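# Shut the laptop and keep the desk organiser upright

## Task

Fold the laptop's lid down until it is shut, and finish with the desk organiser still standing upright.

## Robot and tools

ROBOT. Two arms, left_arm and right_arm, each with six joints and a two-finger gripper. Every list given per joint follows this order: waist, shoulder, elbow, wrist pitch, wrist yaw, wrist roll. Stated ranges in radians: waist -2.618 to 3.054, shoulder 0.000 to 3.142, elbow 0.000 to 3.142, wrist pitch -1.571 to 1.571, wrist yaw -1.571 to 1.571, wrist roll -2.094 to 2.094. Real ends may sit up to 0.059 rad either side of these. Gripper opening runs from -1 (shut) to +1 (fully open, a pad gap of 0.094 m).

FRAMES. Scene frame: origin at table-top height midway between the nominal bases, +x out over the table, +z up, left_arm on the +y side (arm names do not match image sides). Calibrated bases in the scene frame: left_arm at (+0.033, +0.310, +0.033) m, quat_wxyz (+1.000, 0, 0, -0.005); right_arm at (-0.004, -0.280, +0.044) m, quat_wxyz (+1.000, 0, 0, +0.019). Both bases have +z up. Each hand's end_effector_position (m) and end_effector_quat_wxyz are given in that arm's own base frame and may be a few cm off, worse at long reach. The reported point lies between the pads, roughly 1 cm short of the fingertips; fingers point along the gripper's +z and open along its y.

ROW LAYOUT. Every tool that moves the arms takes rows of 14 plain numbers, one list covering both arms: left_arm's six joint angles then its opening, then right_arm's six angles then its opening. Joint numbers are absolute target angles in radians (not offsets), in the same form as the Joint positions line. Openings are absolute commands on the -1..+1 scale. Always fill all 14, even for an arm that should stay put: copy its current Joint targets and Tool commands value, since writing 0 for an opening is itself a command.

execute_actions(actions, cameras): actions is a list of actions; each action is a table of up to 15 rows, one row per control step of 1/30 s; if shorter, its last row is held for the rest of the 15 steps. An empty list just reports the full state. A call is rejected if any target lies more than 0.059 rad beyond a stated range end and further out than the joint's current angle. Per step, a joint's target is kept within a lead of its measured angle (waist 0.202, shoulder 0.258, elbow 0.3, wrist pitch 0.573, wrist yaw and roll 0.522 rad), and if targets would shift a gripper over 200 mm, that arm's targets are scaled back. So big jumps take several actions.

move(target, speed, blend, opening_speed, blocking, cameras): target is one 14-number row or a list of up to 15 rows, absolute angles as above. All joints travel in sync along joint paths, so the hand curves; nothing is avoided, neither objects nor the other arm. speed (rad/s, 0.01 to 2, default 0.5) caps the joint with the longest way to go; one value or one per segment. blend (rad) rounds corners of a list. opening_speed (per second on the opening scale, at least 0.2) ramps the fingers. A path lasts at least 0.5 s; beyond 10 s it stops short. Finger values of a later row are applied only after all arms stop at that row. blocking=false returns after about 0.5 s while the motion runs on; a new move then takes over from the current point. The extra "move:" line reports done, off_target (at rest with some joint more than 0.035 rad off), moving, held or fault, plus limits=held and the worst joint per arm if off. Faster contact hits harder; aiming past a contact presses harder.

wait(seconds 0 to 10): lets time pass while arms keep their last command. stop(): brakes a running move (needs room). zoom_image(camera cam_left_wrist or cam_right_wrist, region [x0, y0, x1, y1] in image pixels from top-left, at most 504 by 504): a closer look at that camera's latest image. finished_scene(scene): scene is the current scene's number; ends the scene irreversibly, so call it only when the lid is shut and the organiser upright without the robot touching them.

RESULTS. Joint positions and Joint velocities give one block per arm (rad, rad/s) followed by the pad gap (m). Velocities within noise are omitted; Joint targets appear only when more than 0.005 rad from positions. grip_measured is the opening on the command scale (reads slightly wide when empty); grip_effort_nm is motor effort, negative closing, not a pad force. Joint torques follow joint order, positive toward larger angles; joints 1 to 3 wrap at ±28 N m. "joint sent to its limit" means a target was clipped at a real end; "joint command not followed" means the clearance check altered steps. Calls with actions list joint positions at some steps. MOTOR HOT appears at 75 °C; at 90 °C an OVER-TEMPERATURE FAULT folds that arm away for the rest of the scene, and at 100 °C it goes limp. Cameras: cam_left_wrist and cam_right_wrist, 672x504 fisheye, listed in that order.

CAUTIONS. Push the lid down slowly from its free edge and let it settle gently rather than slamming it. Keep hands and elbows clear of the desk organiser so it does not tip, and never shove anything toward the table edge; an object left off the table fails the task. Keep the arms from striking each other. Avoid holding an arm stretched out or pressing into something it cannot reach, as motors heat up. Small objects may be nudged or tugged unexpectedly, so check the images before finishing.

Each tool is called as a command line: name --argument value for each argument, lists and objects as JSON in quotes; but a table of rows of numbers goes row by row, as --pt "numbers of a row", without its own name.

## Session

execute_actions --actions '[]'

Scene clock: 0.00 s.
left_arm: end_effector_position=(+0.3901, +0.1860, +0.1909) grip_measured=+1.000 grip_effort_nm=n/a end_effector_quat_wxyz=(+0.739, -0.390, +0.544, -0.077) | right_arm: end_effector_position=(+0.3611, +0.1455, +0.1127) grip_measured=+1.000 grip_effort_nm=n/a end_effector_quat_wxyz=(+0.127, +0.074, +0.988, +0.046)
Joint positions: left_arm=[0.391 1.7 0.438 1.367 -0.125 -0.713 0.094] | right_arm=[0.396 1.772 1.432 -0.963 0.033 0.54 0.094]
Joint velocities: within noise
Joint torques (N m): no reading
Heat: left arm: 28 °C; right arm: 28 °C.
Joint targets: left_arm=[0.391 1.696 0.443 1.364 -0.126 -0.708] | right_arm=[0.396 1.763 1.440 -0.963 0.037 0.539]
Tool commands: left_gripper/opening=+1.0 right_gripper/opening=+1.0
camera_calibration:
cam_left_wrist: T_world_to_cam=[[0.363904, -0.703122, 0.610895, -0.126575], [-0.162613, -0.69375, -0.701618, 0.361227], [0.917132, 0.155982, -0.366796, -0.202985], [0, 0, 0, 1]] pos_world=[0.290965, 0.193266, 0.256313]
cam_right_wrist: T_world_to_cam=[[-0.179085, -0.967677, -0.177568, 0.228834], [-0.928119, 0.106295, 0.356786, 0.309085], [-0.326379, 0.228699, -0.917155, 0.29668], [0, 0, 0, 1]] pos_world=[0.424679, 0.120733, 0.202458]

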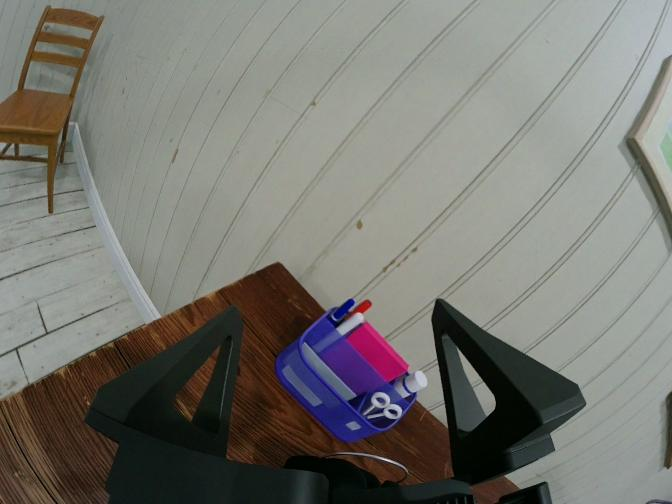

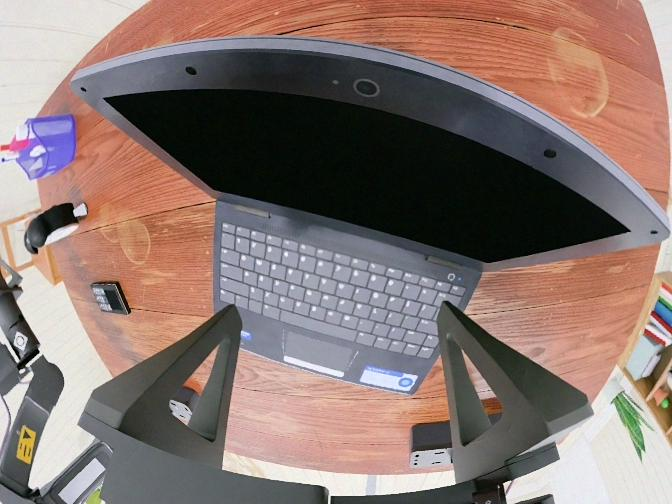

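move --pt "0.391 1.696 0.443 1.364 -0.126 -0.708 1 0.38 1.79 2.03 -1.5 0 0.3 -1" --pt "0.391 1.696 0.443 1.364 -0.126 -0.708 1 0.146 2.07 2.165 -1.087 0 0 -1" --speed 0.7 --blend 0.05

Scene clock: 35.40 s.
left_arm: end_effector_position=(+0.3901, +0.1860, +0.1909) grip_measured=+1.000 grip_effort_nm=-0.012 end_effector_quat_wxyz=(+0.739, -0.390, +0.544, -0.077) | right_arm: end_effector_position=(+0.5075, +0.0731, +0.2227) grip_measured=-0.996 grip_effort_nm=-0.159 end_effector_quat_wxyz=(+0.275, -0.063, +0.959, +0.019)
Joint positions: left_arm=[0.391 1.7 0.438 1.367 -0.125 -0.713 0.094] | right_arm=[0.143 2.052 2.138 -1.098 0.004 0.01 0]
Joint torques (N m): left_arm=[-0.08 -6.27 5.82 2.08 -0.03 0.07] | right_arm=[0.39 -11.38 9.65 1.75 -0.06 -0.11]
Joint targets: left_arm=[0.391 1.696 0.443 1.364 -0.126 -0.708] | right_arm=[0.146 2.070 2.165 -1.087 0.000 0.000]
move: done
camera_calibration:
cam_left_wrist: T_world_to_cam=[[0.363904, -0.703122, 0.610895, -0.126575], [-0.162613, -0.69375, -0.701618, 0.361227], [0.917132, 0.155982, -0.366796, -0.202985], [0, 0, 0, 1]]
cam_right_wrist: T_world_to_cam=[[0.107612, -0.990799, -0.0820792, 0.0394593], [-0.992209, -0.112244, 0.0540604, 0.529262], [-0.0627759, 0.0756222, -0.995159, 0.356739], [0, 0, 0, 1]]

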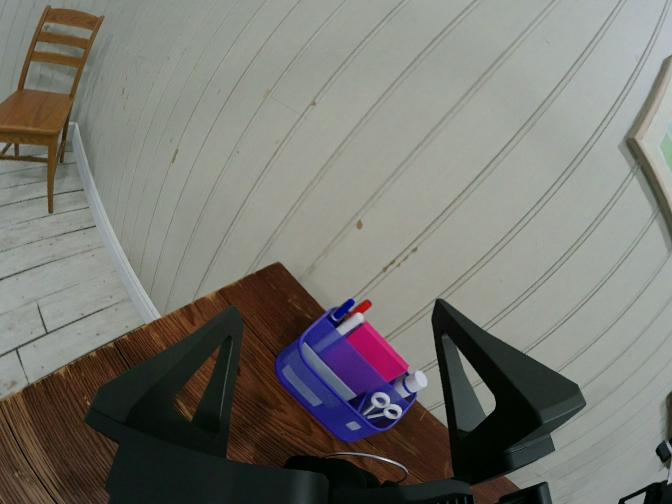

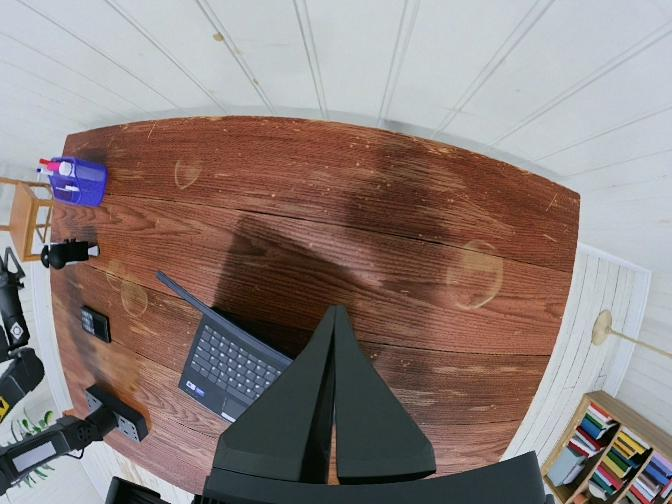

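move --pt "0.391 1.696 0.443 1.364 -0.126 -0.708 1 0.146 2.186 1.984 -0.993 0 0 -1" --pt "0.391 1.696 0.443 1.364 -0.126 -0.708 1 0.235 2.056 1.81 -1.1 0 0 -1" --pt "0.391 1.696 0.443 1.364 -0.126 -0.708 1 0.3 1.997 1.781 -1.23 0 0 -1" --pt "0.391 1.696 0.443 1.364 -0.126 -0.708 1 0.362 1.928 1.696 -1.263 0 0 -1" --pt "0.391 1.696 0.443 1.364 -0.126 -0.708 1 0.461 1.861 1.569 -1.27 0 0 -1" --speed '[0.4,0.2,0.2,0.18,0.18]' --blend 0.03

Scene clock: 49.70 s.
left_arm: end_effector_position=(+0.3901, +0.1860, +0.1909) grip_measured=+1.000 grip_effort_nm=-0.017 end_effector_quat_wxyz=(+0.739, -0.390, +0.544, -0.077) | right_arm: end_effector_position=(+0.3298, +0.1556, +0.1006) grip_measured=-0.997 grip_effort_nm=-0.139 end_effector_quat_wxyz=(+0.017, -0.221, +0.975, -0.007)
Joint positions: left_arm=[0.391 1.7 0.438 1.367 -0.125 -0.713 0.094] | right_arm=[0.449 1.902 1.585 -1.223 0.022 0.003 0]
Joint torques (N m): left_arm=[-0.06 -6.28 5.82 2.07 -0.03 0.07] | right_arm=[1.05 -15.01 5.29 0.23 -0.21 -0.06]
Heat: left arm: 30 °C; right arm: 33 °C.
Joint targets: left_arm=[0.391 1.696 0.443 1.364 -0.126 -0.708] | right_arm=[0.461 1.861 1.569 -1.270 0.000 0.000]
move: off_target (right_arm); right_arm: the wrist pitch is farthest, 0.047 rad from its target
camera_calibration:
cam_left_wrist: T_world_to_cam=[[0.363904, -0.703122, 0.610895, -0.126575], [-0.162613, -0.69375, -0.701618, 0.361227], [0.917132, 0.155982, -0.366796, -0.202985], [0, 0, 0, 1]]
cam_right_wrist: T_world_to_cam=[[0.374215, -0.926633, -0.0362517, 0.0277487], [-0.767317, -0.331355, 0.549025, 0.278968], [-0.520757, -0.177637, -0.835019, 0.392178], [0, 0, 0, 1]]

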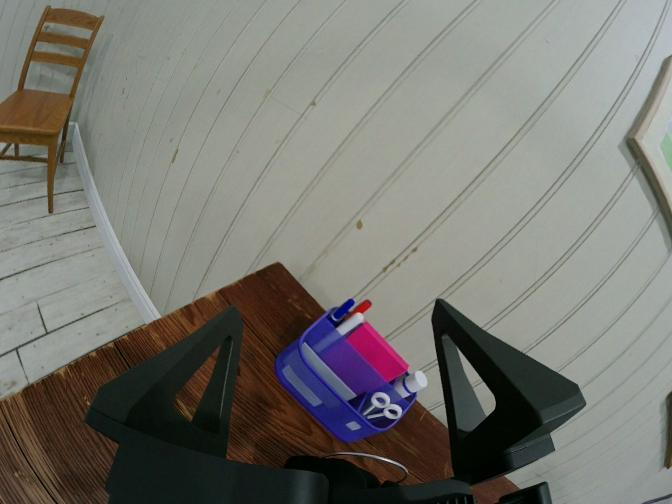

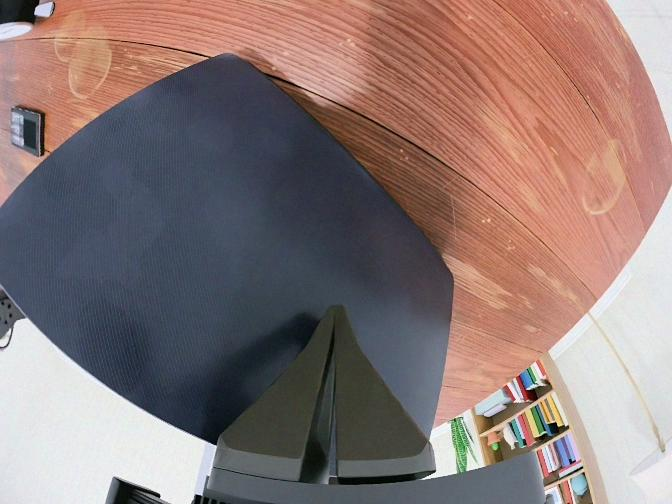

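move --pt "0.391 1.696 0.443 1.364 -0.126 -0.708 1 0.533 1.797 1.41 -1.19 0 0 -1" --pt "0.391 1.696 0.443 1.364 -0.126 -0.708 1 0.601 1.757 1.26 -1.08 0 0 -1" --pt "0.391 1.696 0.443 1.364 -0.126 -0.708 1 0.657 1.763 1.13 -0.95 0 0 -1" --pt "0.391 1.696 0.443 1.364 -0.126 -0.708 1 0.682 1.813 1.03 -0.8 0 0 -1" --pt "0.391 1.696 0.443 1.364 -0.126 -0.708 1 0.682 1.85 0.95 -0.7 0 0 -1" --speed '[0.2,0.2,0.18,0.12,0.1]' --blend 0.03

Scene clock: 63.80 s.
left_arm: end_effector_position=(+0.3901, +0.1860, +0.1909) grip_measured=+1.000 grip_effort_nm=-0.007 end_effector_quat_wxyz=(+0.739, -0.390, +0.544, -0.077) | right_arm: end_effector_position=(+0.2368, +0.1836, -0.0002) grip_measured=-0.997 grip_effort_nm=-0.129 end_effector_quat_wxyz=(+0.016, -0.327, +0.945, -0.007)
Joint positions: left_arm=[0.391 1.7 0.438 1.367 -0.125 -0.713 0.094] | right_arm=[0.67 1.785 1.011 -0.77 0.024 0.003 0]
Joint torques (N m): left_arm=[-0.08 -6.26 5.82 2.07 -0.03 0.08] | right_arm=[1.01 -2.99 0.7 1.43 -0.23 -0.06]
Joint targets: left_arm=[0.391 1.696 0.443 1.364 -0.126 -0.708] | right_arm=[0.682 1.850 0.950 -0.700 0.000 0.000]
move: off_target (right_arm); right_arm: the wrist pitch is farthest, 0.070 rad from its target
camera_calibration:
cam_left_wrist: T_world_to_cam=[[0.363904, -0.703122, 0.610895, -0.126575], [-0.162613, -0.69375, -0.701618, 0.361227], [0.917132, 0.155982, -0.366796, -0.202985], [0, 0, 0, 1]]
cam_right_wrist: T_world_to_cam=[[0.568641, -0.821879, -0.0340782, 0.0196049], [-0.674575, -0.489631, 0.552459, 0.279349], [-0.47074, -0.291163, -0.832843, 0.273539], [0, 0, 0, 1]]

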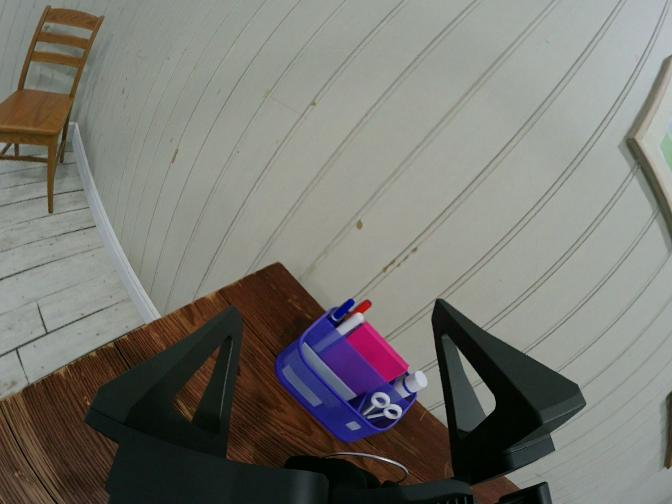

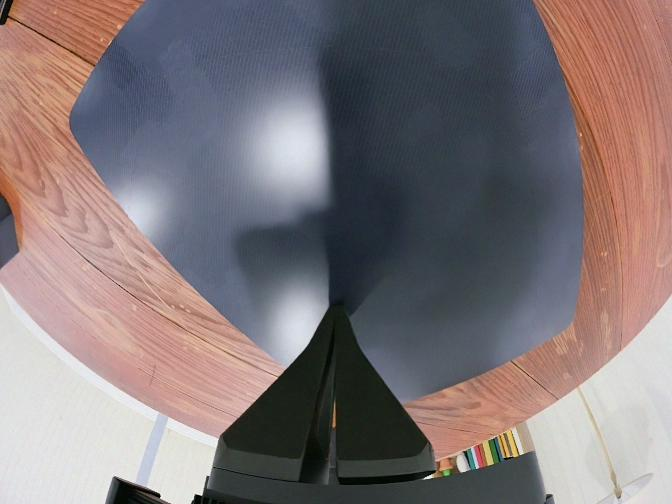

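Stopped at z≈0 just as before.

move --target '[0.391,1.696,0.443,1.364,-0.126,-0.708,1,0.67,1.7,1.22,-1.0,0,0,-1]' --speed 0.5 --cameras '[]'

finished_scene --scene 3

Scene clock: 69.57 s.
left_arm: end_effector_position=(+0.3901, +0.1860, +0.1909) grip_measured=+1.000 grip_effort_nm=-0.012 end_effector_quat_wxyz=(+0.739, -0.390, +0.544, -0.077) | right_arm: end_effector_position=(+0.2497, +0.1972, +0.0630) grip_measured=-0.997 grip_effort_nm=-0.134 end_effector_quat_wxyz=(+0.032, -0.327, +0.944, +0.007)
Joint positions: left_arm=[0.391 1.7 0.438 1.367 -0.125 -0.713 0.094] | right_arm=[0.67 1.721 1.205 -0.989 0.009 0.003 0]
Joint torques (N m): left_arm=[-0.09 -6.27 5.82 2.07 -0.03 0.08] | right_arm=[-0.02 -10.93 7.95 0.71 -0.08 -0.07]
Joint targets: left_arm=[0.391 1.696 0.443 1.364 -0.126 -0.708] | right_arm=[0.670 1.700 1.220 -1.000 0.000 0.000]
move: done

The scene is finished: the task was done.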